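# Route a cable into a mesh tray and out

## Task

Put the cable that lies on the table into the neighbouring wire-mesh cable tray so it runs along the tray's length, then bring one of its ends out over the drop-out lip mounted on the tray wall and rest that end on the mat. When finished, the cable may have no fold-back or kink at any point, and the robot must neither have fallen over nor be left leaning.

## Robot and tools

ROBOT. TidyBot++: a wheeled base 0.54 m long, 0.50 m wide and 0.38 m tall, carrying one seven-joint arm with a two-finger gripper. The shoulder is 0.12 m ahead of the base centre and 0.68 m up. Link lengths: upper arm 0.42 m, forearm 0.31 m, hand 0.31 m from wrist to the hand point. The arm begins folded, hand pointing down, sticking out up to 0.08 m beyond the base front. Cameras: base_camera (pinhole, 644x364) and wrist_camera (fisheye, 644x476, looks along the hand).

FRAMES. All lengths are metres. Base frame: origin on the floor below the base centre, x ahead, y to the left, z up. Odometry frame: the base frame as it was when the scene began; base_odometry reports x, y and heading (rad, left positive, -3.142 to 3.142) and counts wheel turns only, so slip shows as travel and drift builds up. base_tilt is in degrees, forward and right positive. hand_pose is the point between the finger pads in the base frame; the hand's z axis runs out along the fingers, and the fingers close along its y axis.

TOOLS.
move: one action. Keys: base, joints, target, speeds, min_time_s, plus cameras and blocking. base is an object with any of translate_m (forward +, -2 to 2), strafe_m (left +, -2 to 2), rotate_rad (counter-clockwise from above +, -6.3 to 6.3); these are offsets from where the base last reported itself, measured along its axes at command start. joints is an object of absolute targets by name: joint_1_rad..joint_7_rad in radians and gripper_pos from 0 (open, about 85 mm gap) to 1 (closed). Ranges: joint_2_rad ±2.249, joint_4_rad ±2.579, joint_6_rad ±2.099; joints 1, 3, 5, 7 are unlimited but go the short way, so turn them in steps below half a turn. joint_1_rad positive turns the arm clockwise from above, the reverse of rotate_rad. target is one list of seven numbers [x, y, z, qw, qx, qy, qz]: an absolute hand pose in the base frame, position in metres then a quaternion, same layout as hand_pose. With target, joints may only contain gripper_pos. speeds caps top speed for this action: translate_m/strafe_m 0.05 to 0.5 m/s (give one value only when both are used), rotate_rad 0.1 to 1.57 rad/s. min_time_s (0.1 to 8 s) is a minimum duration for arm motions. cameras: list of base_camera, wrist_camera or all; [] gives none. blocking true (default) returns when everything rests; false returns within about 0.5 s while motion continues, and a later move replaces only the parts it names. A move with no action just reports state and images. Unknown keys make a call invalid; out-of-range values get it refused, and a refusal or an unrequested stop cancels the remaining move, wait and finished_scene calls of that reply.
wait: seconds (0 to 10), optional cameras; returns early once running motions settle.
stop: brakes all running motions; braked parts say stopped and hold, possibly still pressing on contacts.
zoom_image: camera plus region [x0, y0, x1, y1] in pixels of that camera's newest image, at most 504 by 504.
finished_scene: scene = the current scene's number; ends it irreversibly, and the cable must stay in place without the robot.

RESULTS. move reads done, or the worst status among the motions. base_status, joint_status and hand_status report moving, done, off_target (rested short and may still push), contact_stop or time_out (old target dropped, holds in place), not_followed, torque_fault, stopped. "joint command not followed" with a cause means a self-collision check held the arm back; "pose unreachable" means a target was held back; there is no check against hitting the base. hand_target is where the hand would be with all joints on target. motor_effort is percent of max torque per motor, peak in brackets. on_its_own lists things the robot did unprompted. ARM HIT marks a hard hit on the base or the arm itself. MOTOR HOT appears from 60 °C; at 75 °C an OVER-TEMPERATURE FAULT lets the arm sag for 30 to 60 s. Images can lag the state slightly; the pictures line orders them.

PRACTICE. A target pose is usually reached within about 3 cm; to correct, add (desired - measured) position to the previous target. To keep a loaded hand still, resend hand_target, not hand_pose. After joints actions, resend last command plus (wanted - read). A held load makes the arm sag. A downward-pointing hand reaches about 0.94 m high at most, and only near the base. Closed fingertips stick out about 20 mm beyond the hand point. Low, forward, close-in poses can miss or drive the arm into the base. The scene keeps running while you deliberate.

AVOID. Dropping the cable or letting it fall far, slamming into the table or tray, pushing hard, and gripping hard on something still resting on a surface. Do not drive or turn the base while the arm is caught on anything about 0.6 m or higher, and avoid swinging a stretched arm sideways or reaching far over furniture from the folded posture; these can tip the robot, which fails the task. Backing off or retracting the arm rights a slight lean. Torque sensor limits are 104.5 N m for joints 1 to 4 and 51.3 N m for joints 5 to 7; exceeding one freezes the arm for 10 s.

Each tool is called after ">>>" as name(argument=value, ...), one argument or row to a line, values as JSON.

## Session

>>> move(
  joints={"joint_2_rad":-0.5,"joint_4_rad":-1.9,"joint_6_rad":-0.5,"joint_1_rad":0,"joint_3_rad":3.14,"joint_5_rad":0,"joint_7_rad":1.57},
  cameras=["all"],
)

Scene clock: 1.93 s.
Motor temperatures (°C): [34 35 35 30 45 42 40]
move: done
base_odometry: x=+0.000 y=+0.000 heading=+0.000
base_tilt: forward=-0.3 right=+0.1
base_status: not commanded
joint_positions: joint_1_rad=-0.020 joint_2_rad=-0.486 joint_3_rad=+3.135 joint_4_rad=-1.919 joint_5_rad=+0.012 joint_6_rad=-0.561 joint_7_rad=+1.537 gripper_pos=+0.000
joint_status: all done
motor_effort: joint_1_rad=+1(3) joint_2_rad=-3(5) joint_3_rad=+1(1) joint_4_rad=+18(18) joint_5_rad=+0(2) joint_6_rad=+8(9) joint_7_rad=-1(1)
hand_pose: x=+0.5175 y=+0.0103 z=+0.9695 quat_wxyz=(-0.009, +0.840, +0.000, +0.543) (m; base frame)
hand_target: x=+0.5216 y=+0.0022 z=+1.0038 quat_wxyz=(+0.000, +0.813, +0.000, +0.582) (m; base frame)
hand_status: not commanded
pictures: base_camera, wrist_camera

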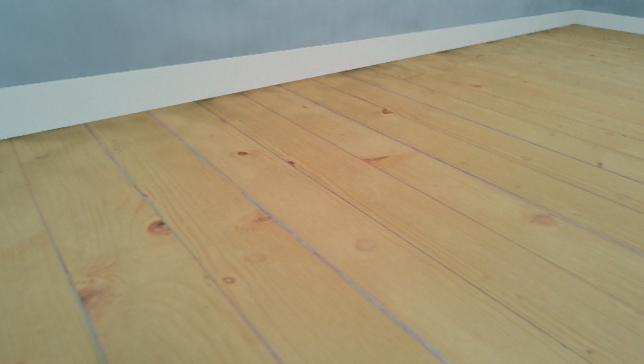

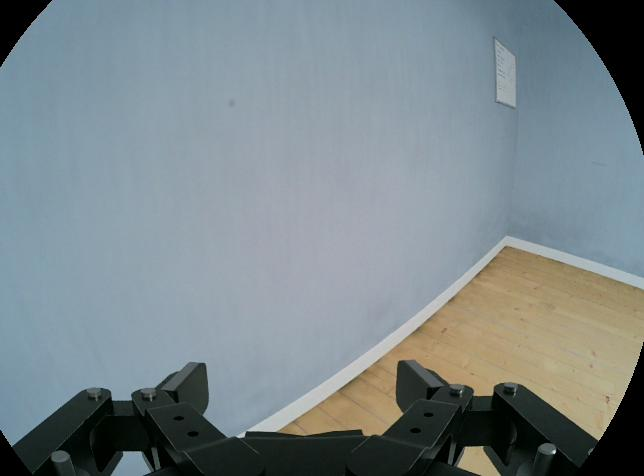

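>>> move(
  base={"rotate_rad":-1.3},
  cameras=["wrist_camera"],
)

>>> move(
  base={"rotate_rad":-1.3},
  cameras=["wrist_camera"],
)

Scene clock: 7.17 s.
move: done
base_odometry: x=+0.000 y=+0.000 heading=-1.299
base_tilt: forward=-0.3 right=+0.1
base_status: done
joint_positions: joint_1_rad=-0.013 joint_2_rad=-0.486 joint_3_rad=+3.139 joint_4_rad=-1.919 joint_5_rad=+0.012 joint_6_rad=-0.556 joint_7_rad=+1.537 gripper_pos=+0.000
joint_status: not commanded
motor_effort: joint_1_rad=+2(2) joint_2_rad=-3(4) joint_3_rad=+0(2) joint_4_rad=+18(18) joint_5_rad=+0(1) joint_6_rad=+9(9) joint_7_rad=+0(1)
hand_pose: x=+0.5182 y=+0.0056 z=+0.9709 quat_wxyz=(-0.007, +0.838, -0.005, +0.545) (m; base frame)
hand_target: x=+0.5216 y=+0.0022 z=+1.0038 quat_wxyz=(+0.000, +0.813, +0.000, +0.582) (m; base frame)
hand_status: not commanded
pictures: wrist_camera

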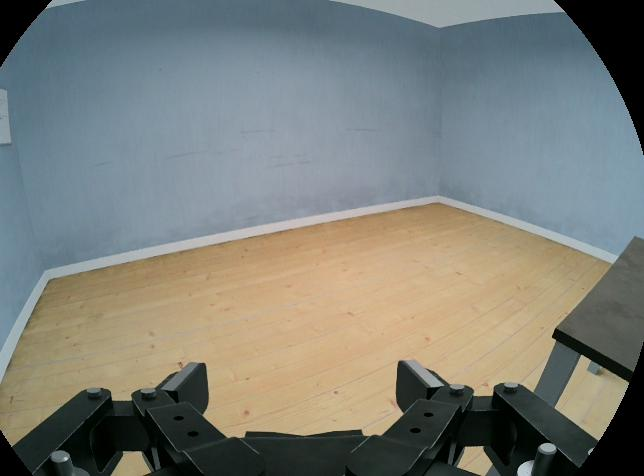

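Scene clock: 9.27 s.
move: done
base_odometry: x=+0.000 y=+0.000 heading=-2.598
base_tilt: forward=-0.3 right=+0.1
base_status: done
joint_positions: joint_1_rad=-0.010 joint_2_rad=-0.486 joint_3_rad=+3.141 joint_4_rad=-1.919 joint_5_rad=+0.012 joint_6_rad=-0.556 joint_7_rad=+1.537 gripper_pos=+0.000
joint_status: not commanded
motor_effort: joint_1_rad=+1(2) joint_2_rad=-3(4) joint_3_rad=+0(2) joint_4_rad=+18(19) joint_5_rad=+0(1) joint_6_rad=+8(9) joint_7_rad=+0(1)
hand_pose: x=+0.5182 y=+0.0036 z=+0.9710 quat_wxyz=(-0.006, +0.838, -0.007, +0.545) (m; base frame)
hand_target: x=+0.5216 y=+0.0022 z=+1.0038 quat_wxyz=(+0.000, +0.813, +0.000, +0.582) (m; base frame)
hand_status: not commanded
pictures: wrist_camera

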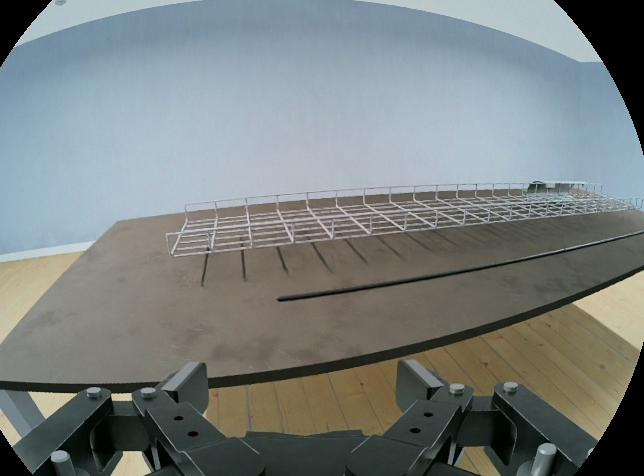

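>>> move(
  base={"rotate_rad":0.2},
)

>>> move(
  base={"translate_m":0.4,"strafe_m":-0.5},
  joints={"joint_2_rad":-0.2,"joint_4_rad":-1.5,"joint_6_rad":-0.95},
  cameras=["wrist_camera"],
)

>>> move(
  target=[0.55, 0, 0.87, 0, 0.7071, 0.7071, 0],
  cameras=["wrist_camera"],
  min_time_s=2,
)

Scene clock: 31.13 s.
move: done
base_odometry: x=+0.000 y=+0.000 heading=-2.399
base_tilt: forward=-0.3 right=+0.1
base_status: done
joint_positions: joint_1_rad=-0.010 joint_2_rad=-0.486 joint_3_rad=+3.139 joint_4_rad=-1.919 joint_5_rad=+0.012 joint_6_rad=-0.556 joint_7_rad=+1.537 gripper_pos=+0.000
joint_status: not commanded
motor_effort: joint_1_rad=+1(2) joint_2_rad=-3(4) joint_3_rad=+0(2) joint_4_rad=+18(18) joint_5_rad=-1(1) joint_6_rad=+9(9) joint_7_rad=+0(1)
hand_pose: x=+0.5182 y=+0.0047 z=+0.9710 quat_wxyz=(-0.006, +0.838, -0.006, +0.545) (m; base frame)
hand_target: x=+0.5216 y=+0.0022 z=+1.0038 quat_wxyz=(+0.000, +0.813, +0.000, +0.582) (m; base frame)
hand_status: not commanded
pictures: none

Scene clock: 33.83 s.
move: done
base_odometry: x=-0.633 y=+0.098 heading=-2.400
base_tilt: forward=-0.3 right=+0.1
base_status: done
joint_positions: joint_1_rad=-0.010 joint_2_rad=-0.217 joint_3_rad=+3.139 joint_4_rad=-1.522 joint_5_rad=+0.012 joint_6_rad=-0.880 joint_7_rad=+1.537 gripper_pos=+0.000
joint_status: all done
motor_effort: joint_1_rad=+1(2) joint_2_rad=-10(13) joint_3_rad=+0(2) joint_4_rad=+17(19) joint_5_rad=+0(1) joint_6_rad=+7(10) joint_7_rad=+0(1)
hand_pose: x=+0.5861 y=+0.0043 z=+0.9960 quat_wxyz=(-0.004, +0.888, -0.008, +0.460) (m; base frame)
hand_target: x=+0.5805 y=+0.0022 z=+0.9827 quat_wxyz=(+0.000, +0.902, +0.000, +0.431) (m; base frame)
hand_status: not commanded
pictures: wrist_camera

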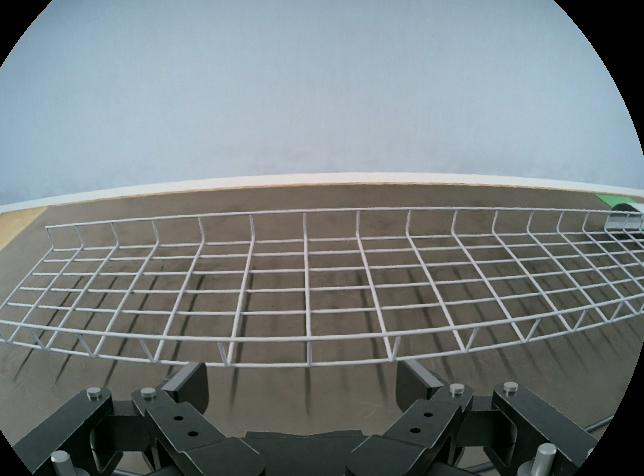

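Scene clock: 36.53 s.
move: done
base_odometry: x=-0.633 y=+0.098 heading=-2.400
base_tilt: forward=-0.2 right=+0.1
base_status: not commanded
joint_positions: joint_1_rad=+0.103 joint_2_rad=+0.303 joint_3_rad=+2.950 joint_4_rad=-0.940 joint_5_rad=+0.013 joint_6_rad=-1.840 joint_7_rad=+3.032 gripper_pos=+0.000
joint_status: not commanded
motor_effort: joint_1_rad=+1(2) joint_2_rad=-23(25) joint_3_rad=-1(1) joint_4_rad=+13(17) joint_5_rad=-1(1) joint_6_rad=+1(8) joint_7_rad=+0(1)
hand_pose: x=+0.5571 y=+0.0220 z=+0.8763 quat_wxyz=(+0.003, +0.719, +0.694, +0.039) (m; base frame)
hand_target: x=+0.5500 y=+0.0000 z=+0.8700 quat_wxyz=(+0.000, +0.707, +0.707, +0.000) (m; base frame)
hand_status: done (0.024 m and 4.9 deg from the pose sent, 0.131 m and 103.1 deg at the start)
pictures: wrist_camera

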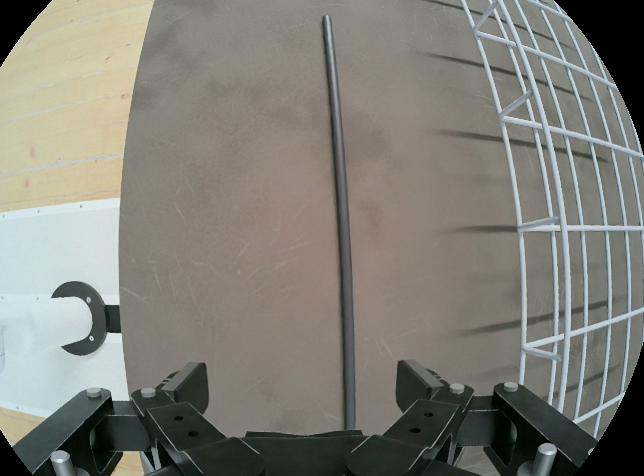

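>>> move(
  base={"translate_m":0.1},
  target=[0.527, -0.012, 0.79, 0, 0.7071, 0.7071, 0],
  cameras=["wrist_camera"],
  min_time_s=1.5,
)

Scene clock: 44.90 s.
move: done
base_odometry: x=-0.707 y=+0.031 heading=-2.401
base_tilt: forward=-0.2 right=+0.1
base_status: done
joint_positions: joint_1_rad=+0.136 joint_2_rad=+0.253 joint_3_rad=+2.962 joint_4_rad=-1.288 joint_5_rad=+0.013 joint_6_rad=-1.659 joint_7_rad=+3.080 gripper_pos=+0.000
joint_status: not commanded
motor_effort: joint_1_rad=+1(2) joint_2_rad=-22(28) joint_3_rad=-1(1) joint_4_rad=+14(14) joint_5_rad=-1(2) joint_6_rad=+0(2) joint_7_rad=+0(1)
hand_pose: x=+0.5179 y=+0.0079 z=+0.7897 quat_wxyz=(-0.030, +0.715, +0.699, -0.009) (m; base frame)
hand_target: x=+0.5270 y=-0.0120 z=+0.7900 quat_wxyz=(+0.000, +0.707, +0.707, +0.000) (m; base frame)
hand_status: done (0.022 m and 3.8 deg from the pose sent, 0.098 m and 4.9 deg at the start)
pictures: wrist_camera

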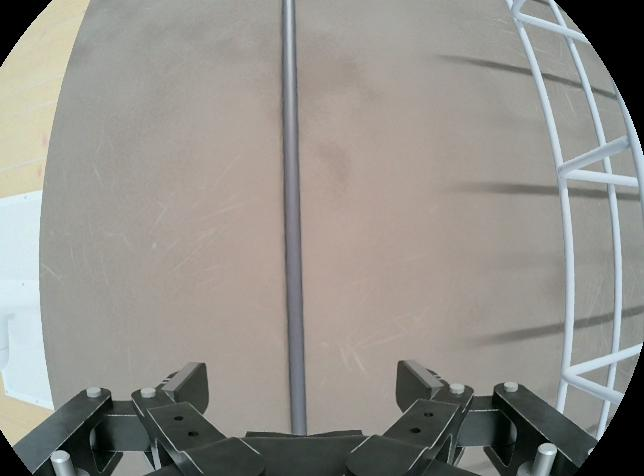

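>>> move(
  target=[0.527, -0.012, 0.738, 0, 0.7071, 0.7071, 0],
  min_time_s=1.2,
)

>>> move(
  joints={"gripper_pos":0.94},
  cameras=["wrist_camera"],
)

Scene clock: 49.60 s.
move: done
base_odometry: x=-0.707 y=+0.031 heading=-2.401
base_tilt: forward=-0.2 right=+0.1
base_status: not commanded
joint_positions: joint_1_rad=+0.148 joint_2_rad=+0.251 joint_3_rad=+2.962 joint_4_rad=-1.446 joint_5_rad=+0.013 joint_6_rad=-1.494 joint_7_rad=+3.081 gripper_pos=+0.000
joint_status: not commanded
motor_effort: joint_1_rad=+1(2) joint_2_rad=-22(22) joint_3_rad=-1(1) joint_4_rad=+13(14) joint_5_rad=-1(1) joint_6_rad=+0(1) joint_7_rad=-1(1)
hand_pose: x=+0.5178 y=+0.0051 z=+0.7407 quat_wxyz=(-0.027, +0.719, +0.695, -0.006) (m; base frame)
hand_target: x=+0.5270 y=-0.0120 z=+0.7380 quat_wxyz=(+0.000, +0.707, +0.707, +0.000) (m; base frame)
hand_status: done (0.020 m and 3.7 deg from the pose sent, 0.056 m and 3.8 deg at the start)
pictures: none

Scene clock: 50.67 s.
move: done
base_odometry: x=-0.707 y=+0.031 heading=-2.401
base_tilt: forward=-0.2 right=+0.1
base_status: not commanded
joint_positions: joint_1_rad=+0.148 joint_2_rad=+0.250 joint_3_rad=+2.962 joint_4_rad=-1.446 joint_5_rad=+0.013 joint_6_rad=-1.493 joint_7_rad=+3.081 gripper_pos=+0.926
joint_status: all done
motor_effort: joint_1_rad=+2(2) joint_2_rad=-21(22) joint_3_rad=-1(1) joint_4_rad=+13(14) joint_5_rad=-1(1) joint_6_rad=+1(1) joint_7_rad=-1(1)
hand_pose: x=+0.5181 y=+0.0051 z=+0.7410 quat_wxyz=(-0.026, +0.719, +0.695, -0.005) (m; base frame)
hand_target: x=+0.5270 y=-0.0120 z=+0.7380 quat_wxyz=(+0.000, +0.707, +0.707, +0.000) (m; base frame)
hand_status: not commanded
pictures: wrist_camera

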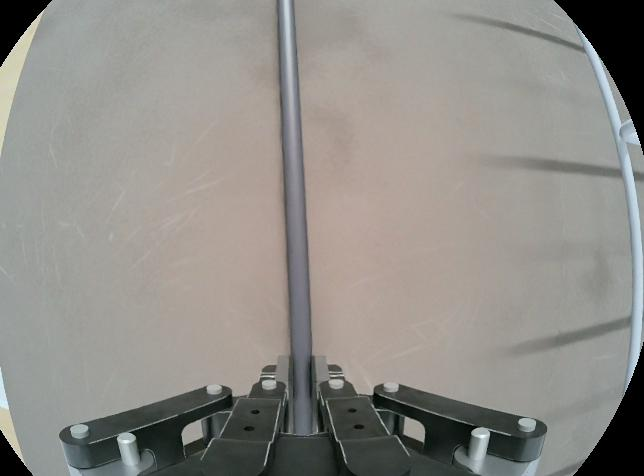

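>>> move(
  target=[0.6, 0, 0.93, 0.183, 0.683, 0.683, 0.183],
  min_time_s=2.5,
)

>>> move(
  target=[0.79, 0, 0.93, 0.3228, 0.779, 0.4964, 0.2056],
  min_time_s=2.5,
  cameras=["wrist_camera"],
)

Scene clock: 58.27 s.
move: done
base_odometry: x=-0.707 y=+0.031 heading=-2.401
base_tilt: forward=-0.2 right=+0.1
base_status: not commanded
joint_positions: joint_1_rad=+0.059 joint_2_rad=+0.084 joint_3_rad=+3.091 joint_4_rad=-1.213 joint_5_rad=+0.013 joint_6_rad=-1.424 joint_7_rad=+3.086 gripper_pos=+0.926
joint_status: not commanded
motor_effort: joint_1_rad=+1(2) joint_2_rad=-19(23) joint_3_rad=+0(1) joint_4_rad=+16(16) joint_5_rad=-1(1) joint_6_rad=+5(5) joint_7_rad=-1(1)
hand_pose: x=+0.5833 y=-0.0074 z=+0.9023 quat_wxyz=(+0.147, +0.714, +0.668, +0.148) (m; base frame)
hand_target: x=+0.6000 y=+0.0000 z=+0.9300 quat_wxyz=(+0.183, +0.683, +0.683, +0.183) (m; base frame)
hand_status: done (0.033 m and 6.9 deg from the pose sent, 0.206 m and 32.7 deg at the start)
pictures: none

Scene clock: 61.37 s.
move: done
base_odometry: x=-0.707 y=+0.031 heading=-2.401
base_tilt: forward=-0.3 right=+0.1
base_status: not commanded
joint_positions: joint_1_rad=-0.183 joint_2_rad=+0.404 joint_3_rad=+3.157 joint_4_rad=-0.877 joint_5_rad=+0.378 joint_6_rad=-1.271 joint_7_rad=+2.557 gripper_pos=+0.926
joint_status: not commanded
motor_effort: joint_1_rad=+1(2) joint_2_rad=-30(31) joint_3_rad=+0(1) joint_4_rad=+16(17) joint_5_rad=+2(3) joint_6_rad=+6(7) joint_7_rad=+0(1)
hand_pose: x=+0.7620 y=+0.0010 z=+0.9201 quat_wxyz=(+0.288, +0.786, +0.514, +0.186) (m; base frame)
hand_target: x=+0.7900 y=+0.0000 z=+0.9300 quat_wxyz=(+0.323, +0.779, +0.496, +0.206) (m; base frame)
hand_status: done (0.030 m and 5.0 deg from the pose sent, 0.209 m and 29.9 deg at the start)
pictures: wrist_camera

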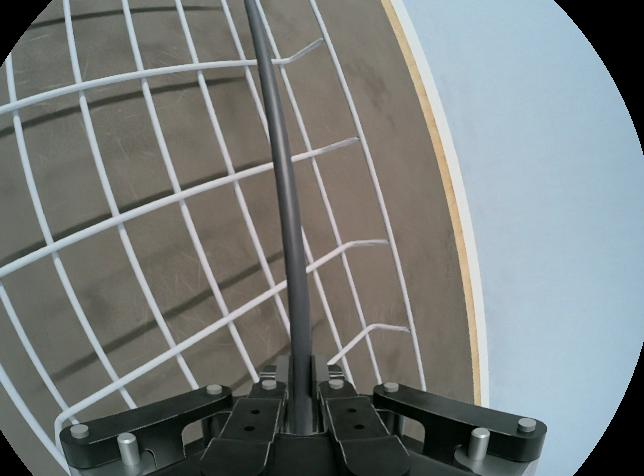

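>>> move(
  target=[0.835, -0.0, 0.803, 0.3036, 0.733, 0.5624, 0.233],
  min_time_s=2.5,
  cameras=["wrist_camera"],
)

>>> move(
  joints={"gripper_pos":0.6},
)

>>> move(
  target=[0.79, 0, 0.93, 0.3036, 0.733, 0.5624, 0.233],
  min_time_s=1.5,
)

>>> move(
  base={"strafe_m":-0.8},
  target=[0.54, 0, 0.87, 0, 0.7071, 0.7071, 0],
  joints={"gripper_pos":0},
  cameras=["wrist_camera"],
  min_time_s=2,
)

Scene clock: 72.33 s.
move: done
base_odometry: x=-0.707 y=+0.031 heading=-2.401
base_tilt: forward=-0.2 right=+0.1
base_status: not commanded
joint_positions: joint_1_rad=-0.074 joint_2_rad=+0.438 joint_3_rad=+3.080 joint_4_rad=-1.168 joint_5_rad=+0.386 joint_6_rad=-0.834 joint_7_rad=+2.557 gripper_pos=+0.926
joint_status: not commanded
motor_effort: joint_1_rad=+0(1) joint_2_rad=-31(32) joint_3_rad=-1(2) joint_4_rad=+18(18) joint_5_rad=+1(3) joint_6_rad=+7(8) joint_7_rad=+0(1)
hand_pose: x=+0.8181 y=+0.0014 z=+0.8290 quat_wxyz=(+0.291, +0.748, +0.547, +0.239) (m; base frame)
hand_target: x=+0.8350 y=+0.0000 z=+0.8030 quat_wxyz=(+0.304, +0.733, +0.562, +0.233) (m; base frame)
hand_status: done (0.031 m and 2.9 deg from the pose sent, 0.138 m and 10.0 deg at the start)
pictures: wrist_camera

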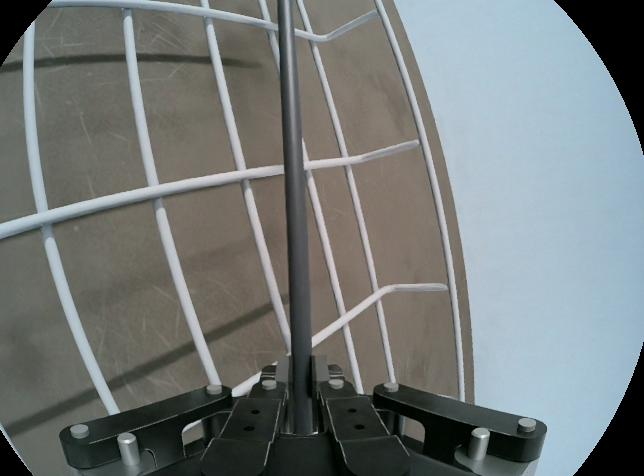

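Scene clock: 73.07 s.
move: done
base_odometry: x=-0.707 y=+0.031 heading=-2.401
base_tilt: forward=-0.2 right=+0.1
base_status: not commanded
joint_positions: joint_1_rad=-0.074 joint_2_rad=+0.439 joint_3_rad=+3.072 joint_4_rad=-1.168 joint_5_rad=+0.386 joint_6_rad=-0.824 joint_7_rad=+2.557 gripper_pos=+0.600
joint_status: all done
motor_effort: joint_1_rad=+1(2) joint_2_rad=-31(32) joint_3_rad=+0(1) joint_4_rad=+17(17) joint_5_rad=+2(2) joint_6_rad=+6(7) joint_7_rad=+0(1)
hand_pose: x=+0.8204 y=+0.0067 z=+0.8305 quat_wxyz=(+0.291, +0.745, +0.549, +0.245) (m; base frame)
hand_target: x=+0.8350 y=+0.0000 z=+0.8030 quat_wxyz=(+0.304, +0.733, +0.562, +0.233) (m; base frame)
hand_status: not commanded
pictures: none

Scene clock: 75.13 s.
move: done
base_odometry: x=-0.707 y=+0.031 heading=-2.401
base_tilt: forward=-0.2 right=+0.1
base_status: not commanded
joint_positions: joint_1_rad=-0.074 joint_2_rad=+0.403 joint_3_rad=+3.072 joint_4_rad=-0.956 joint_5_rad=+0.386 joint_6_rad=-1.033 joint_7_rad=+2.645 gripper_pos=+0.600
joint_status: not commanded
motor_effort: joint_1_rad=+1(2) joint_2_rad=-31(33) joint_3_rad=+0(1) joint_4_rad=+17(18) joint_5_rad=+3(3) joint_6_rad=+6(7) joint_7_rad=-1(1)
hand_pose: x=+0.8065 y=-0.0116 z=+0.9243 quat_wxyz=(+0.320, +0.738, +0.543, +0.241) (m; base frame)
hand_target: x=+0.7900 y=+0.0000 z=+0.9300 quat_wxyz=(+0.304, +0.733, +0.562, +0.233) (m; base frame)
hand_status: done (0.021 m and 3.1 deg from the pose sent, 0.104 m and 2.9 deg at the start)
pictures: none

Scene clock: 77.87 s.
move: done
base_odometry: x=-1.247 y=+0.621 heading=-2.400
base_tilt: forward=-0.3 right=+0.1
base_status: done
joint_positions: joint_1_rad=+0.117 joint_2_rad=+0.322 joint_3_rad=+2.955 joint_4_rad=-0.947 joint_5_rad=+0.126 joint_6_rad=-1.829 joint_7_rad=+3.038 gripper_pos=+0.000
joint_status: all done
motor_effort: joint_1_rad=+1(5) joint_2_rad=-24(32) joint_3_rad=-1(2) joint_4_rad=+13(17) joint_5_rad=+0(3) joint_6_rad=+1(6) joint_7_rad=-1(1)
hand_pose: x=+0.5643 y=-0.0202 z=+0.8663 quat_wxyz=(+0.039, +0.734, +0.678, -0.002) (m; base frame)
hand_target: x=+0.5400 y=+0.0000 z=+0.8700 quat_wxyz=(+0.000, +0.707, +0.707, +0.000) (m; base frame)
hand_status: done (0.032 m and 6.4 deg from the pose sent, 0.272 m and 50.2 deg at the start)
pictures: wrist_camera

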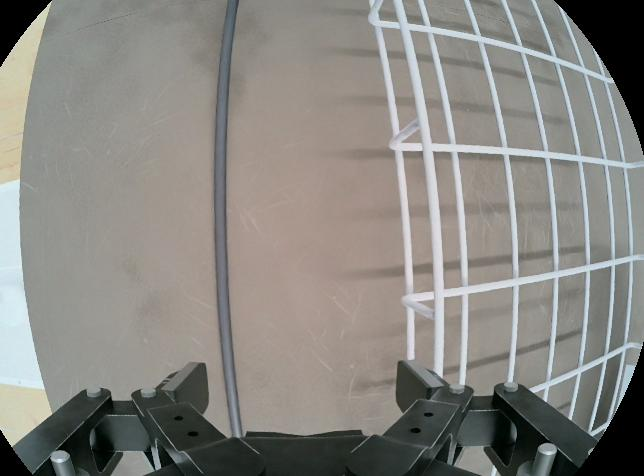

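>>> move(
  target=[0.513, -0.012, 0.742, 0, 0.7071, 0.7071, 0],
  min_time_s=2,
  cameras=["wrist_camera"],
)

Scene clock: 84.10 s.
move: done
base_odometry: x=-1.247 y=+0.621 heading=-2.400
base_tilt: forward=-0.2 right=+0.1
base_status: not commanded
joint_positions: joint_1_rad=+0.135 joint_2_rad=+0.225 joint_3_rad=+2.974 joint_4_rad=-1.478 joint_5_rad=+0.096 joint_6_rad=-1.497 joint_7_rad=+3.086 gripper_pos=+0.000
joint_status: not commanded
motor_effort: joint_1_rad=+2(2) joint_2_rad=-21(24) joint_3_rad=-1(1) joint_4_rad=+13(14) joint_5_rad=+0(1) joint_6_rad=-1(1) joint_7_rad=+0(1)
hand_pose: x=+0.5052 y=-0.0198 z=+0.7419 quat_wxyz=(+0.003, +0.712, +0.701, -0.040) (m; base frame)
hand_target: x=+0.5130 y=-0.0120 z=+0.7420 quat_wxyz=(+0.000, +0.707, +0.707, +0.000) (m; base frame)
hand_status: done (0.011 m and 4.7 deg from the pose sent, 0.135 m and 6.4 deg at the start)
pictures: wrist_camera

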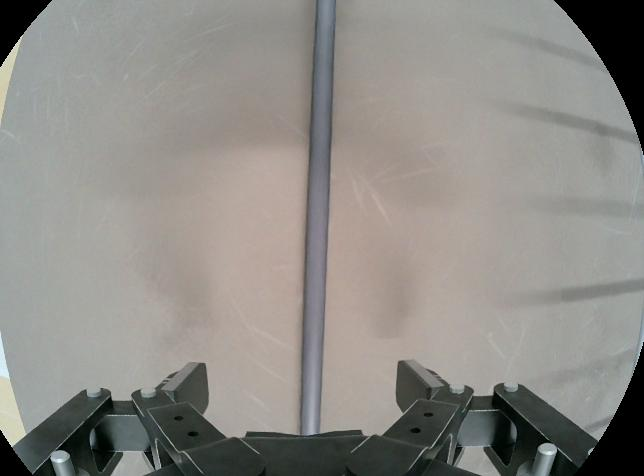

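>>> move(
  joints={"gripper_pos":0.94},
)

>>> move(
  target=[0.59, 0, 0.93, 0.183, 0.683, 0.683, 0.183],
  min_time_s=2.5,
)

>>> move(
  target=[0.81, 0, 0.92, 0.3228, 0.779, 0.4964, 0.2056],
  min_time_s=2.5,
  cameras=["wrist_camera"],
)

>>> move(
  target=[0.82, -0.0, 0.80, 0.2706, 0.6533, 0.6533, 0.2706],
  min_time_s=2.5,
  cameras=["wrist_camera"],
)

Scene clock: 92.03 s.
move: done
base_odometry: x=-1.247 y=+0.621 heading=-2.400
base_tilt: forward=-0.2 right=+0.1
base_status: not commanded
joint_positions: joint_1_rad=+0.135 joint_2_rad=+0.223 joint_3_rad=+2.974 joint_4_rad=-1.478 joint_5_rad=+0.095 joint_6_rad=-1.495 joint_7_rad=+3.086 gripper_pos=+0.927
joint_status: all done
motor_effort: joint_1_rad=+2(2) joint_2_rad=-21(21) joint_3_rad=+0(1) joint_4_rad=+14(14) joint_5_rad=-1(1) joint_6_rad=+0(1) joint_7_rad=+0(1)
hand_pose: x=+0.5057 y=-0.0196 z=+0.7422 quat_wxyz=(+0.004, +0.712, +0.701, -0.039) (m; base frame)
hand_target: x=+0.5130 y=-0.0120 z=+0.7420 quat_wxyz=(+0.000, +0.707, +0.707, +0.000) (m; base frame)
hand_status: not commanded
pictures: none

Scene clock: 94.90 s.
move: done
base_odometry: x=-1.247 y=+0.621 heading=-2.400
base_tilt: forward=-0.2 right=+0.1
base_status: not commanded
joint_positions: joint_1_rad=+0.040 joint_2_rad=+0.058 joint_3_rad=+3.117 joint_4_rad=-1.239 joint_5_rad=+0.068 joint_6_rad=-1.422 joint_7_rad=+3.089 gripper_pos=+0.927
joint_status: not commanded
motor_effort: joint_1_rad=+1(2) joint_2_rad=-18(22) joint_3_rad=+0(1) joint_4_rad=+16(16) joint_5_rad=-1(1) joint_6_rad=+4(5) joint_7_rad=+0(1)
hand_pose: x=+0.5727 y=-0.0272 z=+0.9033 quat_wxyz=(+0.169, +0.716, +0.665, +0.128) (m; base frame)
hand_target: x=+0.5900 y=+0.0000 z=+0.9300 quat_wxyz=(+0.183, +0.683, +0.683, +0.183) (m; base frame)
hand_status: done (0.042 m and 7.8 deg from the pose sent, 0.207 m and 33.0 deg at the start)
pictures: none

Scene clock: 98.00 s.
move: done
base_odometry: x=-1.247 y=+0.621 heading=-2.400
base_tilt: forward=-0.2 right=+0.1
base_status: not commanded
joint_positions: joint_1_rad=-0.182 joint_2_rad=+0.455 joint_3_rad=+3.169 joint_4_rad=-0.825 joint_5_rad=+0.363 joint_6_rad=-1.266 joint_7_rad=+2.569 gripper_pos=+0.927
joint_status: not commanded
motor_effort: joint_1_rad=+1(1) joint_2_rad=-31(33) joint_3_rad=+0(1) joint_4_rad=+17(17) joint_5_rad=+3(3) joint_6_rad=+6(7) joint_7_rad=-1(1)
hand_pose: x=+0.7822 y=+0.0024 z=+0.9116 quat_wxyz=(+0.288, +0.785, +0.515, +0.187) (m; base frame)
hand_target: x=+0.8100 y=+0.0000 z=+0.9200 quat_wxyz=(+0.323, +0.779, +0.496, +0.206) (m; base frame)
hand_status: done (0.029 m and 5.1 deg from the pose sent, 0.239 m and 28.7 deg at the start)
pictures: wrist_camera

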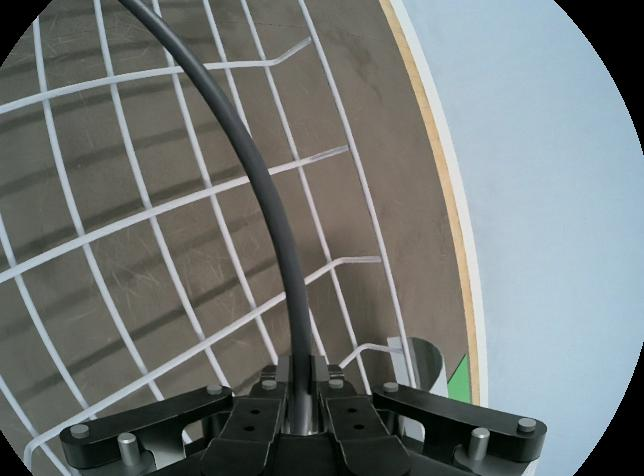

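Scene clock: 100.80 s.
move: done
base_odometry: x=-1.247 y=+0.621 heading=-2.400
base_tilt: forward=-0.2 right=+0.1
base_status: not commanded
joint_positions: joint_1_rad=+0.196 joint_2_rad=+0.435 joint_3_rad=+2.823 joint_4_rad=-1.256 joint_5_rad=+0.344 joint_6_rad=-0.706 joint_7_rad=+2.893 gripper_pos=+0.927
joint_status: not commanded
motor_effort: joint_1_rad=+1(2) joint_2_rad=-27(32) joint_3_rad=-2(3) joint_4_rad=+15(18) joint_5_rad=+0(2) joint_6_rad=+6(8) joint_7_rad=+0(1)
hand_pose: x=+0.8195 y=-0.0180 z=+0.8136 quat_wxyz=(+0.288, +0.664, +0.642, +0.251) (m; base frame)
hand_target: x=+0.8200 y=+0.0000 z=+0.8000 quat_wxyz=(+0.271, +0.653, +0.653, +0.271) (m; base frame)
hand_status: done (0.023 m and 3.5 deg from the pose sent, 0.118 m and 24.0 deg at the start)
pictures: wrist_camera

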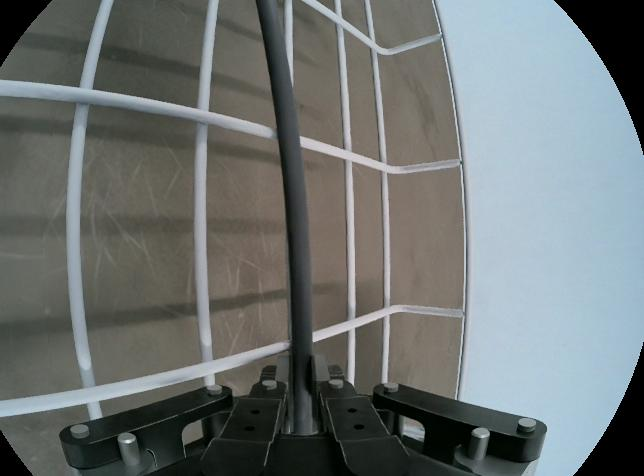

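>>> move(
  joints={"gripper_pos":0.6},
)

>>> move(
  target=[0.78, -0.02, 0.93, 0.2706, 0.6533, 0.6533, 0.2706],
  min_time_s=1.5,
)

>>> move(
  joints={"joint_1_rad":0.6,"joint_2_rad":-0.3,"joint_3_rad":3.14,"joint_4_rad":-1.5,"joint_5_rad":0,"joint_6_rad":-1.0,"joint_7_rad":1.57,"gripper_pos":0},
  cameras=["wrist_camera"],
)

Scene clock: 109.50 s.
move: done
base_odometry: x=-1.247 y=+0.621 heading=-2.400
base_tilt: forward=-0.2 right=+0.1
base_status: not commanded
joint_positions: joint_1_rad=+0.198 joint_2_rad=+0.434 joint_3_rad=+2.822 joint_4_rad=-1.266 joint_5_rad=+0.343 joint_6_rad=-0.698 joint_7_rad=+2.896 gripper_pos=+0.600
joint_status: all done
motor_effort: joint_1_rad=+0(1) joint_2_rad=-29(31) joint_3_rad=-3(3) joint_4_rad=+16(17) joint_5_rad=+0(1) joint_6_rad=+6(6) joint_7_rad=+0(1)
hand_pose: x=+0.8186 y=-0.0182 z=+0.8109 quat_wxyz=(+0.288, +0.663, +0.643, +0.251) (m; base frame)
hand_target: x=+0.8200 y=+0.0000 z=+0.8000 quat_wxyz=(+0.271, +0.653, +0.653, +0.271) (m; base frame)
hand_status: not commanded
pictures: none

Scene clock: 111.60 s.
move: done
base_odometry: x=-1.247 y=+0.621 heading=-2.400
base_tilt: forward=-0.2 right=+0.1
base_status: not commanded
joint_positions: joint_1_rad=+0.200 joint_2_rad=+0.357 joint_3_rad=+2.894 joint_4_rad=-1.038 joint_5_rad=+0.154 joint_6_rad=-0.946 joint_7_rad=+3.068 gripper_pos=+0.600
joint_status: not commanded
motor_effort: joint_1_rad=+1(2) joint_2_rad=-29(32) joint_3_rad=-1(4) joint_4_rad=+17(18) joint_5_rad=+1(1) joint_6_rad=+7(8) joint_7_rad=-1(1)
hand_pose: x=+0.7950 y=-0.0353 z=+0.9208 quat_wxyz=(+0.290, +0.663, +0.636, +0.269) (m; base frame)
hand_target: x=+0.7800 y=-0.0200 z=+0.9300 quat_wxyz=(+0.271, +0.653, +0.653, +0.271) (m; base frame)
hand_status: done (0.023 m and 3.1 deg from the pose sent, 0.125 m and 3.4 deg at the start)
pictures: none

Scene clock: 114.07 s.
move: done
base_odometry: x=-1.247 y=+0.621 heading=-2.400
base_tilt: forward=-0.3 right=+0.1
base_status: not commanded
joint_positions: joint_1_rad=+0.583 joint_2_rad=-0.294 joint_3_rad=+3.129 joint_4_rad=-1.473 joint_5_rad=+0.065 joint_6_rad=-0.946 joint_7_rad=+1.628 gripper_pos=+0.000
joint_status: all done
motor_effort: joint_1_rad=+1(4) joint_2_rad=-8(32) joint_3_rad=+0(2) joint_4_rad=+17(19) joint_5_rad=+0(1) joint_6_rad=+8(9) joint_7_rad=+0(1)
hand_pose: x=+0.4760 y=-0.2455 z=+1.0415 quat_wxyz=(+0.183, +0.845, -0.217, +0.453) (m; base frame)
hand_target: x=+0.4671 y=-0.2355 z=+1.0145 quat_wxyz=(+0.134, +0.852, -0.263, +0.433) (m; base frame)
hand_status: not commanded
pictures: wrist_camera

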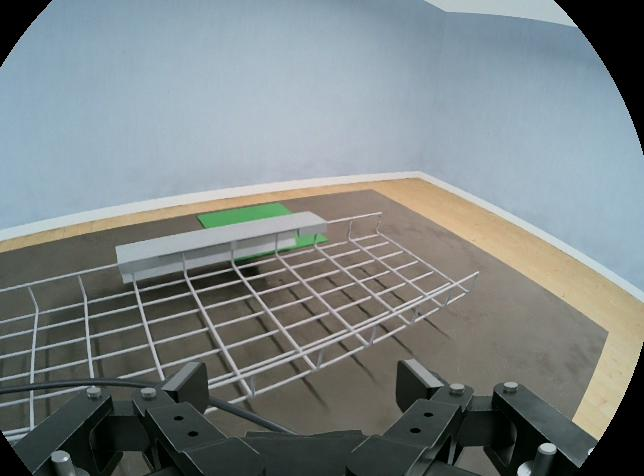

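>>> move(
  base={"strafe_m":-0.45},
  target=[0.52, 0, 0.88, 0, 0.7071, 0.7071, 0],
  cameras=["wrist_camera"],
  min_time_s=2,
)

Scene clock: 120.10 s.
move: done
base_odometry: x=-1.551 y=+0.953 heading=-2.399
base_tilt: forward=-0.3 right=+0.1
base_status: done
joint_positions: joint_1_rad=+0.133 joint_2_rad=+0.230 joint_3_rad=+2.968 joint_4_rad=-1.009 joint_5_rad=+0.063 joint_6_rad=-1.843 joint_7_rad=+3.045 gripper_pos=+0.000
joint_status: not commanded
motor_effort: joint_1_rad=+1(3) joint_2_rad=-21(22) joint_3_rad=+0(3) joint_4_rad=+13(17) joint_5_rad=+0(1) joint_6_rad=+1(8) joint_7_rad=+0(1)
hand_pose: x=+0.5283 y=-0.0105 z=+0.8847 quat_wxyz=(+0.028, +0.735, +0.678, +0.017) (m; base frame)
hand_target: x=+0.5200 y=+0.0000 z=+0.8800 quat_wxyz=(+0.000, +0.707, +0.707, +0.000) (m; base frame)
hand_status: done (0.014 m and 6.0 deg from the pose sent, 0.297 m and 127.2 deg at the start)
pictures: wrist_camera

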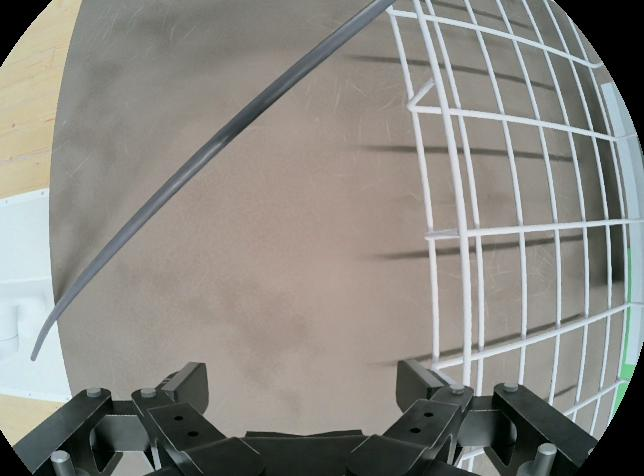

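>>> move(
  target=[0.375, 0.075, 0.80, 0, 0.93, 0.366, 0],
  cameras=["wrist_camera"],
  min_time_s=2,
)

Scene clock: 129.90 s.
move: done
base_odometry: x=-1.551 y=+0.953 heading=-2.399
base_tilt: forward=-0.3 right=+0.1
base_status: not commanded
joint_positions: joint_1_rad=-0.158 joint_2_rad=-0.096 joint_3_rad=+3.039 joint_4_rad=-1.621 joint_5_rad=+0.054 joint_6_rad=-1.663 joint_7_rad=+2.114 gripper_pos=+0.000
joint_status: not commanded
motor_effort: joint_1_rad=+1(2) joint_2_rad=-11(22) joint_3_rad=+0(1) joint_4_rad=+14(14) joint_5_rad=+0(1) joint_6_rad=+1(1) joint_7_rad=+0(1)
hand_pose: x=+0.3719 y=+0.0528 z=+0.8043 quat_wxyz=(+0.028, +0.920, +0.389, -0.028) (m; base frame)
hand_target: x=+0.3750 y=+0.0750 z=+0.8000 quat_wxyz=(+0.000, +0.931, +0.366, +0.000) (m; base frame)
hand_status: done (0.023 m and 5.3 deg from the pose sent, 0.195 m and 42.6 deg at the start)
pictures: wrist_camera

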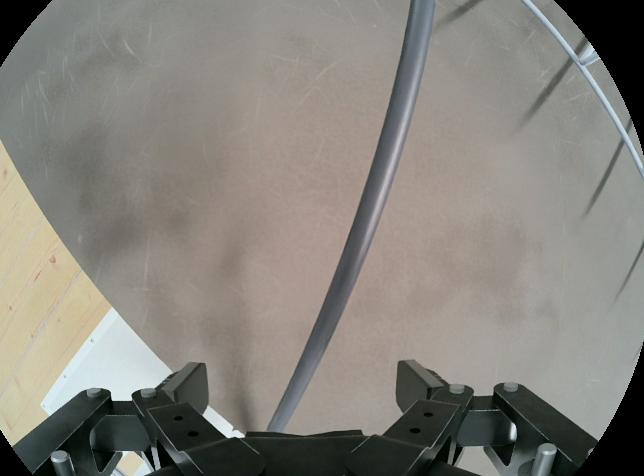

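>>> move(
  target=[0.393, 0.098, 0.745, 0, 0.976, 0.216, 0],
  cameras=["wrist_camera"],
  min_time_s=2,
)

Scene clock: 139.07 s.
move: done
base_odometry: x=-1.551 y=+0.953 heading=-2.399
base_tilt: forward=-0.3 right=+0.1
base_status: not commanded
joint_positions: joint_1_rad=-0.158 joint_2_rad=-0.069 joint_3_rad=+3.003 joint_4_rad=-1.736 joint_5_rad=+0.054 joint_6_rad=-1.481 joint_7_rad=+1.735 gripper_pos=+0.000
joint_status: not commanded
motor_effort: joint_1_rad=+1(2) joint_2_rad=-12(12) joint_3_rad=+0(1) joint_4_rad=+14(14) joint_5_rad=+0(1) joint_6_rad=+1(1) joint_7_rad=+0(1)
hand_pose: x=+0.3914 y=+0.0679 z=+0.7603 quat_wxyz=(+0.032, +0.973, +0.230, -0.002) (m; base frame)
hand_target: x=+0.3930 y=+0.0980 z=+0.7450 quat_wxyz=(+0.000, +0.976, +0.216, +0.000) (m; base frame)
hand_status: done (0.034 m and 4.0 deg from the pose sent, 0.077 m and 21.3 deg at the start)
pictures: wrist_camera

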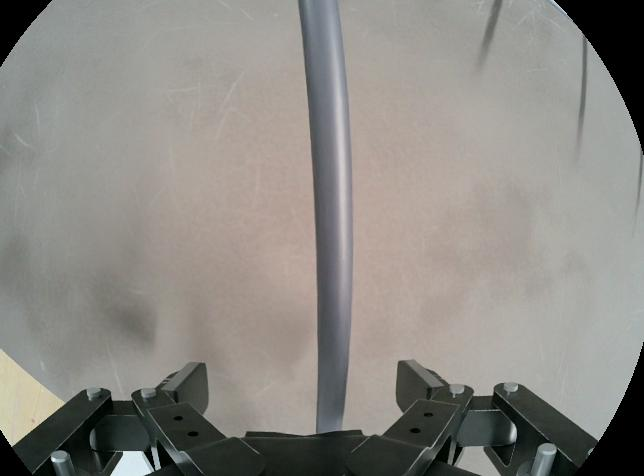

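>>> move(
  joints={"gripper_pos":0.94},
  cameras=["wrist_camera"],
)

>>> move(
  target=[0.59, 0.02, 0.93, 0.2, 0.75, 0.595, 0.165],
  min_time_s=3,
  cameras=["wrist_camera"],
)

Scene clock: 148.00 s.
move: done
base_odometry: x=-1.551 y=+0.953 heading=-2.399
base_tilt: forward=-0.2 right=+0.1
base_status: not commanded
joint_positions: joint_1_rad=-0.158 joint_2_rad=-0.069 joint_3_rad=+3.003 joint_4_rad=-1.736 joint_5_rad=+0.054 joint_6_rad=-1.480 joint_7_rad=+1.733 gripper_pos=+0.925
joint_status: all done
motor_effort: joint_1_rad=+1(2) joint_2_rad=-12(12) joint_3_rad=+0(0) joint_4_rad=+14(14) joint_5_rad=+0(0) joint_6_rad=+1(1) joint_7_rad=-1(1)
hand_pose: x=+0.3917 y=+0.0680 z=+0.7603 quat_wxyz=(+0.032, +0.973, +0.229, -0.001) (m; base frame)
hand_target: x=+0.3930 y=+0.0980 z=+0.7450 quat_wxyz=(+0.000, +0.976, +0.216, +0.000) (m; base frame)
hand_status: not commanded
pictures: wrist_camera

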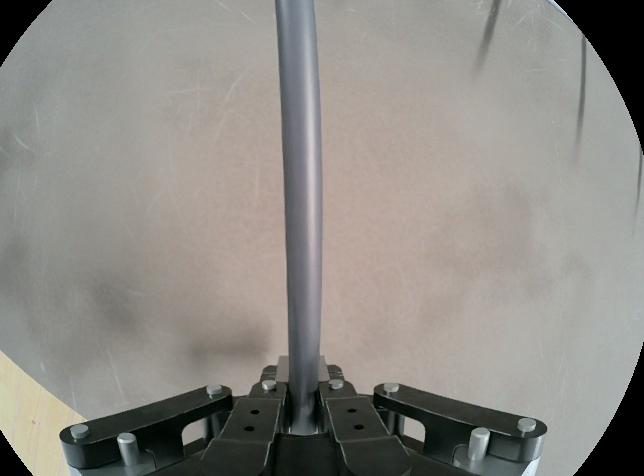

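Scene clock: 151.63 s.
move: done
base_odometry: x=-1.551 y=+0.953 heading=-2.399
base_tilt: forward=-0.3 right=+0.1
base_status: not commanded
joint_positions: joint_1_rad=-0.100 joint_2_rad=+0.028 joint_3_rad=+3.049 joint_4_rad=-1.224 joint_5_rad=+0.134 joint_6_rad=-1.450 joint_7_rad=+2.701 gripper_pos=+0.925
joint_status: not commanded
motor_effort: joint_1_rad=+0(1) joint_2_rad=-17(17) joint_3_rad=+0(1) joint_4_rad=+15(16) joint_5_rad=+0(1) joint_6_rad=+5(6) joint_7_rad=+0(1)
hand_pose: x=+0.5597 y=+0.0444 z=+0.9219 quat_wxyz=(+0.157, +0.773, +0.592, +0.165) (m; base frame)
hand_target: x=+0.5900 y=+0.0200 z=+0.9300 quat_wxyz=(+0.202, +0.756, +0.600, +0.166) (m; base frame)
hand_status: done (0.040 m and 5.6 deg from the pose sent, 0.265 m and 56.9 deg at the start)
pictures: wrist_camera

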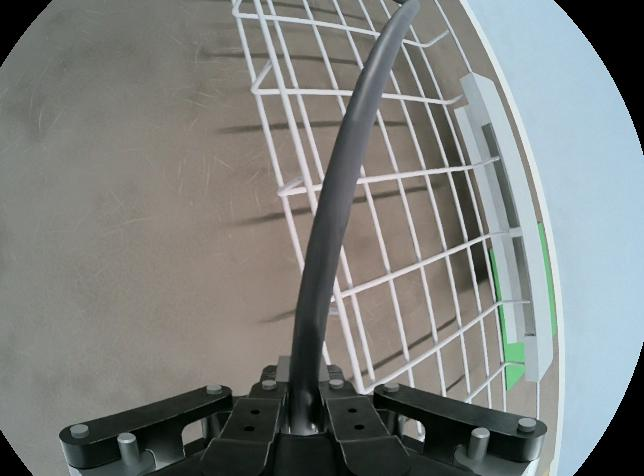

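>>> move(
  target=[0.82, -0.04, 0.91, 0.2706, 0.6533, 0.6533, 0.2706],
  min_time_s=2.5,
  cameras=["wrist_camera"],
)

>>> move(
  target=[0.86, -0.06, 0.87, 0.1767, 0.4267, 0.8195, 0.3395],
  min_time_s=2.5,
  cameras=["wrist_camera"],
)

Scene clock: 167.63 s.
move: done
base_odometry: x=-1.551 y=+0.953 heading=-2.399
base_tilt: forward=-0.2 right=+0.1
base_status: not commanded
joint_positions: joint_1_rad=+0.209 joint_2_rad=+0.414 joint_3_rad=+2.901 joint_4_rad=-0.948 joint_5_rad=+0.134 joint_6_rad=-1.062 joint_7_rad=+3.092 gripper_pos=+0.925
joint_status: not commanded
motor_effort: joint_1_rad=+0(1) joint_2_rad=-30(32) joint_3_rad=-2(3) joint_4_rad=+17(18) joint_5_rad=-1(2) joint_6_rad=+7(7) joint_7_rad=+0(1)
hand_pose: x=+0.7956 y=-0.0483 z=+0.9044 quat_wxyz=(+0.259, +0.678, +0.643, +0.244) (m; base frame)
hand_target: x=+0.8200 y=-0.0400 z=+0.9100 quat_wxyz=(+0.271, +0.653, +0.653, +0.271) (m; base frame)
hand_status: done (0.026 m and 4.5 deg from the pose sent, 0.274 m and 23.6 deg at the start)
pictures: wrist_camera

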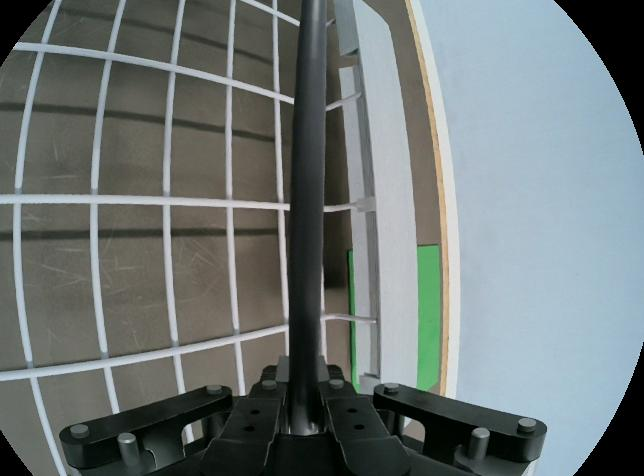

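Scene clock: 170.77 s.
move: done
base_odometry: x=-1.551 y=+0.953 heading=-2.399
base_tilt: forward=-0.2 right=+0.1
base_status: not commanded
joint_positions: joint_1_rad=+0.397 joint_2_rad=+0.768 joint_3_rad=+2.693 joint_4_rad=-0.447 joint_5_rad=-0.135 joint_6_rad=-1.317 joint_7_rad=+3.859 gripper_pos=+0.925
joint_status: not commanded
motor_effort: joint_1_rad=+2(2) joint_2_rad=-38(39) joint_3_rad=-4(4) joint_4_rad=+15(18) joint_5_rad=-4(5) joint_6_rad=+6(8) joint_7_rad=+0(1)
hand_pose: x=+0.8671 y=-0.0678 z=+0.8877 quat_wxyz=(+0.215, +0.448, +0.807, +0.318) (m; base frame)
hand_target: x=+0.8600 y=-0.0600 z=+0.8700 quat_wxyz=(+0.177, +0.427, +0.819, +0.339) (m; base frame)
hand_status: done (0.021 m and 5.8 deg from the pose sent, 0.074 m and 38.3 deg at the start)
pictures: wrist_camera

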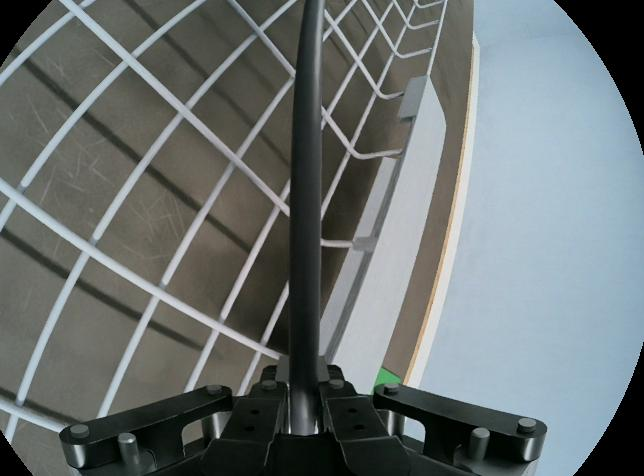

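>>> move(
  target=[0.885, -0.06, 0.845, 0.1767, 0.4267, 0.8195, 0.3395],
  min_time_s=1.5,
  cameras=["wrist_camera"],
)

Scene clock: 178.57 s.
move: done
base_odometry: x=-1.551 y=+0.953 heading=-2.399
base_tilt: forward=-0.2 right=+0.1
base_status: not commanded
joint_positions: joint_1_rad=+0.387 joint_2_rad=+0.839 joint_3_rad=+2.698 joint_4_rad=-0.361 joint_5_rad=-0.150 joint_6_rad=-1.323 joint_7_rad=+3.869 gripper_pos=+0.925
joint_status: not commanded
motor_effort: joint_1_rad=+3(3) joint_2_rad=-40(40) joint_3_rad=-3(4) joint_4_rad=+15(16) joint_5_rad=-4(5) joint_6_rad=+6(7) joint_7_rad=+0(1)
hand_pose: x=+0.8887 y=-0.0764 z=+0.8747 quat_wxyz=(+0.216, +0.450, +0.801, +0.330) (m; base frame)
hand_target: x=+0.8850 y=-0.0600 z=+0.8450 quat_wxyz=(+0.177, +0.427, +0.819, +0.339) (m; base frame)
hand_status: done (0.034 m and 5.8 deg from the pose sent, 0.047 m and 5.8 deg at the start)
pictures: wrist_camera

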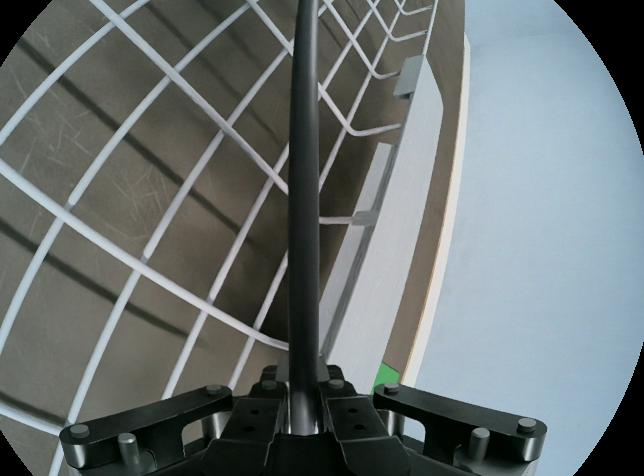

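>>> move(
  joints={"gripper_pos":0.65},
  cameras=["wrist_camera"],
)

>>> move(
  target=[0.80, -0.05, 0.95, 0.1767, 0.4267, 0.8195, 0.3395],
  min_time_s=2,
)

>>> move(
  joints={"joint_1_rad":0.1,"joint_2_rad":-0.3,"joint_3_rad":3.14,"joint_4_rad":-1.5,"joint_5_rad":0,"joint_6_rad":-1.1,"joint_7_rad":1.57,"gripper_pos":0},
  cameras=["wrist_camera"],
)

Scene clock: 188.57 s.
move: done
base_odometry: x=-1.551 y=+0.953 heading=-2.399
base_tilt: forward=-0.2 right=+0.1
base_status: not commanded
joint_positions: joint_1_rad=+0.387 joint_2_rad=+0.841 joint_3_rad=+2.703 joint_4_rad=-0.359 joint_5_rad=-0.150 joint_6_rad=-1.324 joint_7_rad=+3.871 gripper_pos=+0.650
joint_status: all done
motor_effort: joint_1_rad=+1(2) joint_2_rad=-40(41) joint_3_rad=-4(4) joint_4_rad=+15(15) joint_5_rad=-5(5) joint_6_rad=+6(6) joint_7_rad=+0(1)
hand_pose: x=+0.8892 y=-0.0784 z=+0.8732 quat_wxyz=(+0.217, +0.451, +0.801, +0.329) (m; base frame)
hand_target: x=+0.8850 y=-0.0600 z=+0.8450 quat_wxyz=(+0.177, +0.427, +0.819, +0.339) (m; base frame)
hand_status: not commanded
pictures: wrist_camera

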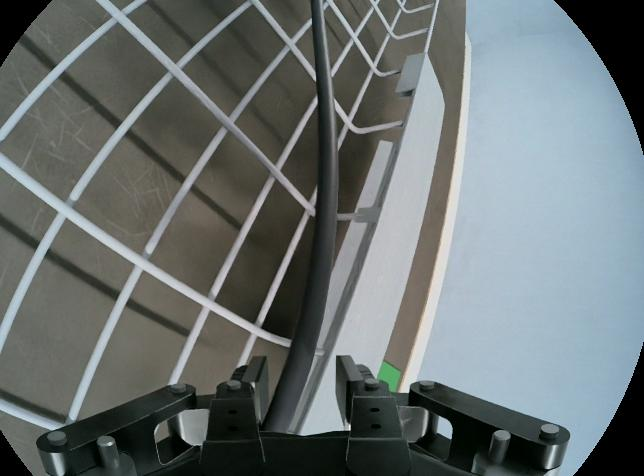

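Scene clock: 190.93 s.
move: done
base_odometry: x=-1.551 y=+0.953 heading=-2.399
base_tilt: forward=-0.2 right=+0.1
base_status: not commanded
joint_positions: joint_1_rad=+0.414 joint_2_rad=+0.701 joint_3_rad=+2.703 joint_4_rad=-0.360 joint_5_rad=-0.181 joint_6_rad=-1.464 joint_7_rad=+3.871 gripper_pos=+0.650
joint_status: not commanded
motor_effort: joint_1_rad=+1(2) joint_2_rad=-35(41) joint_3_rad=-3(5) joint_4_rad=+14(16) joint_5_rad=-4(5) joint_6_rad=+5(6) joint_7_rad=-1(1)
hand_pose: x=+0.8238 y=-0.0653 z=+0.9512 quat_wxyz=(+0.219, +0.427, +0.815, +0.324) (m; base frame)
hand_target: x=+0.8000 y=-0.0500 z=+0.9500 quat_wxyz=(+0.177, +0.427, +0.819, +0.339) (m; base frame)
hand_status: done (0.028 m and 5.2 deg from the pose sent, 0.121 m and 5.9 deg at the start)
pictures: none

Scene clock: 194.10 s.
move: done
base_odometry: x=-1.551 y=+0.953 heading=-2.399
base_tilt: forward=-0.3 right=+0.1
base_status: not commanded
joint_positions: joint_1_rad=+0.120 joint_2_rad=-0.290 joint_3_rad=+3.125 joint_4_rad=-1.473 joint_5_rad=-0.065 joint_6_rad=-1.158 joint_7_rad=+1.628 gripper_pos=+0.000
joint_status: all done
motor_effort: joint_1_rad=+1(3) joint_2_rad=-7(37) joint_3_rad=+0(4) joint_4_rad=+16(17) joint_5_rad=-1(5) joint_6_rad=+7(8) joint_7_rad=+0(2)
hand_pose: x=+0.5127 y=-0.0198 z=+0.9875 quat_wxyz=(+0.001, +0.920, -0.021, +0.391) (m; base frame)
hand_target: x=+0.5180 y=-0.0379 z=+0.9903 quat_wxyz=(+0.020, +0.912, -0.045, +0.408) (m; base frame)
hand_status: not commanded
pictures: wrist_camera

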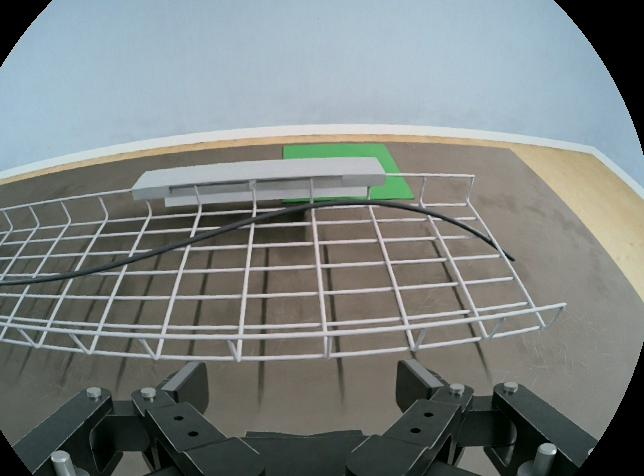

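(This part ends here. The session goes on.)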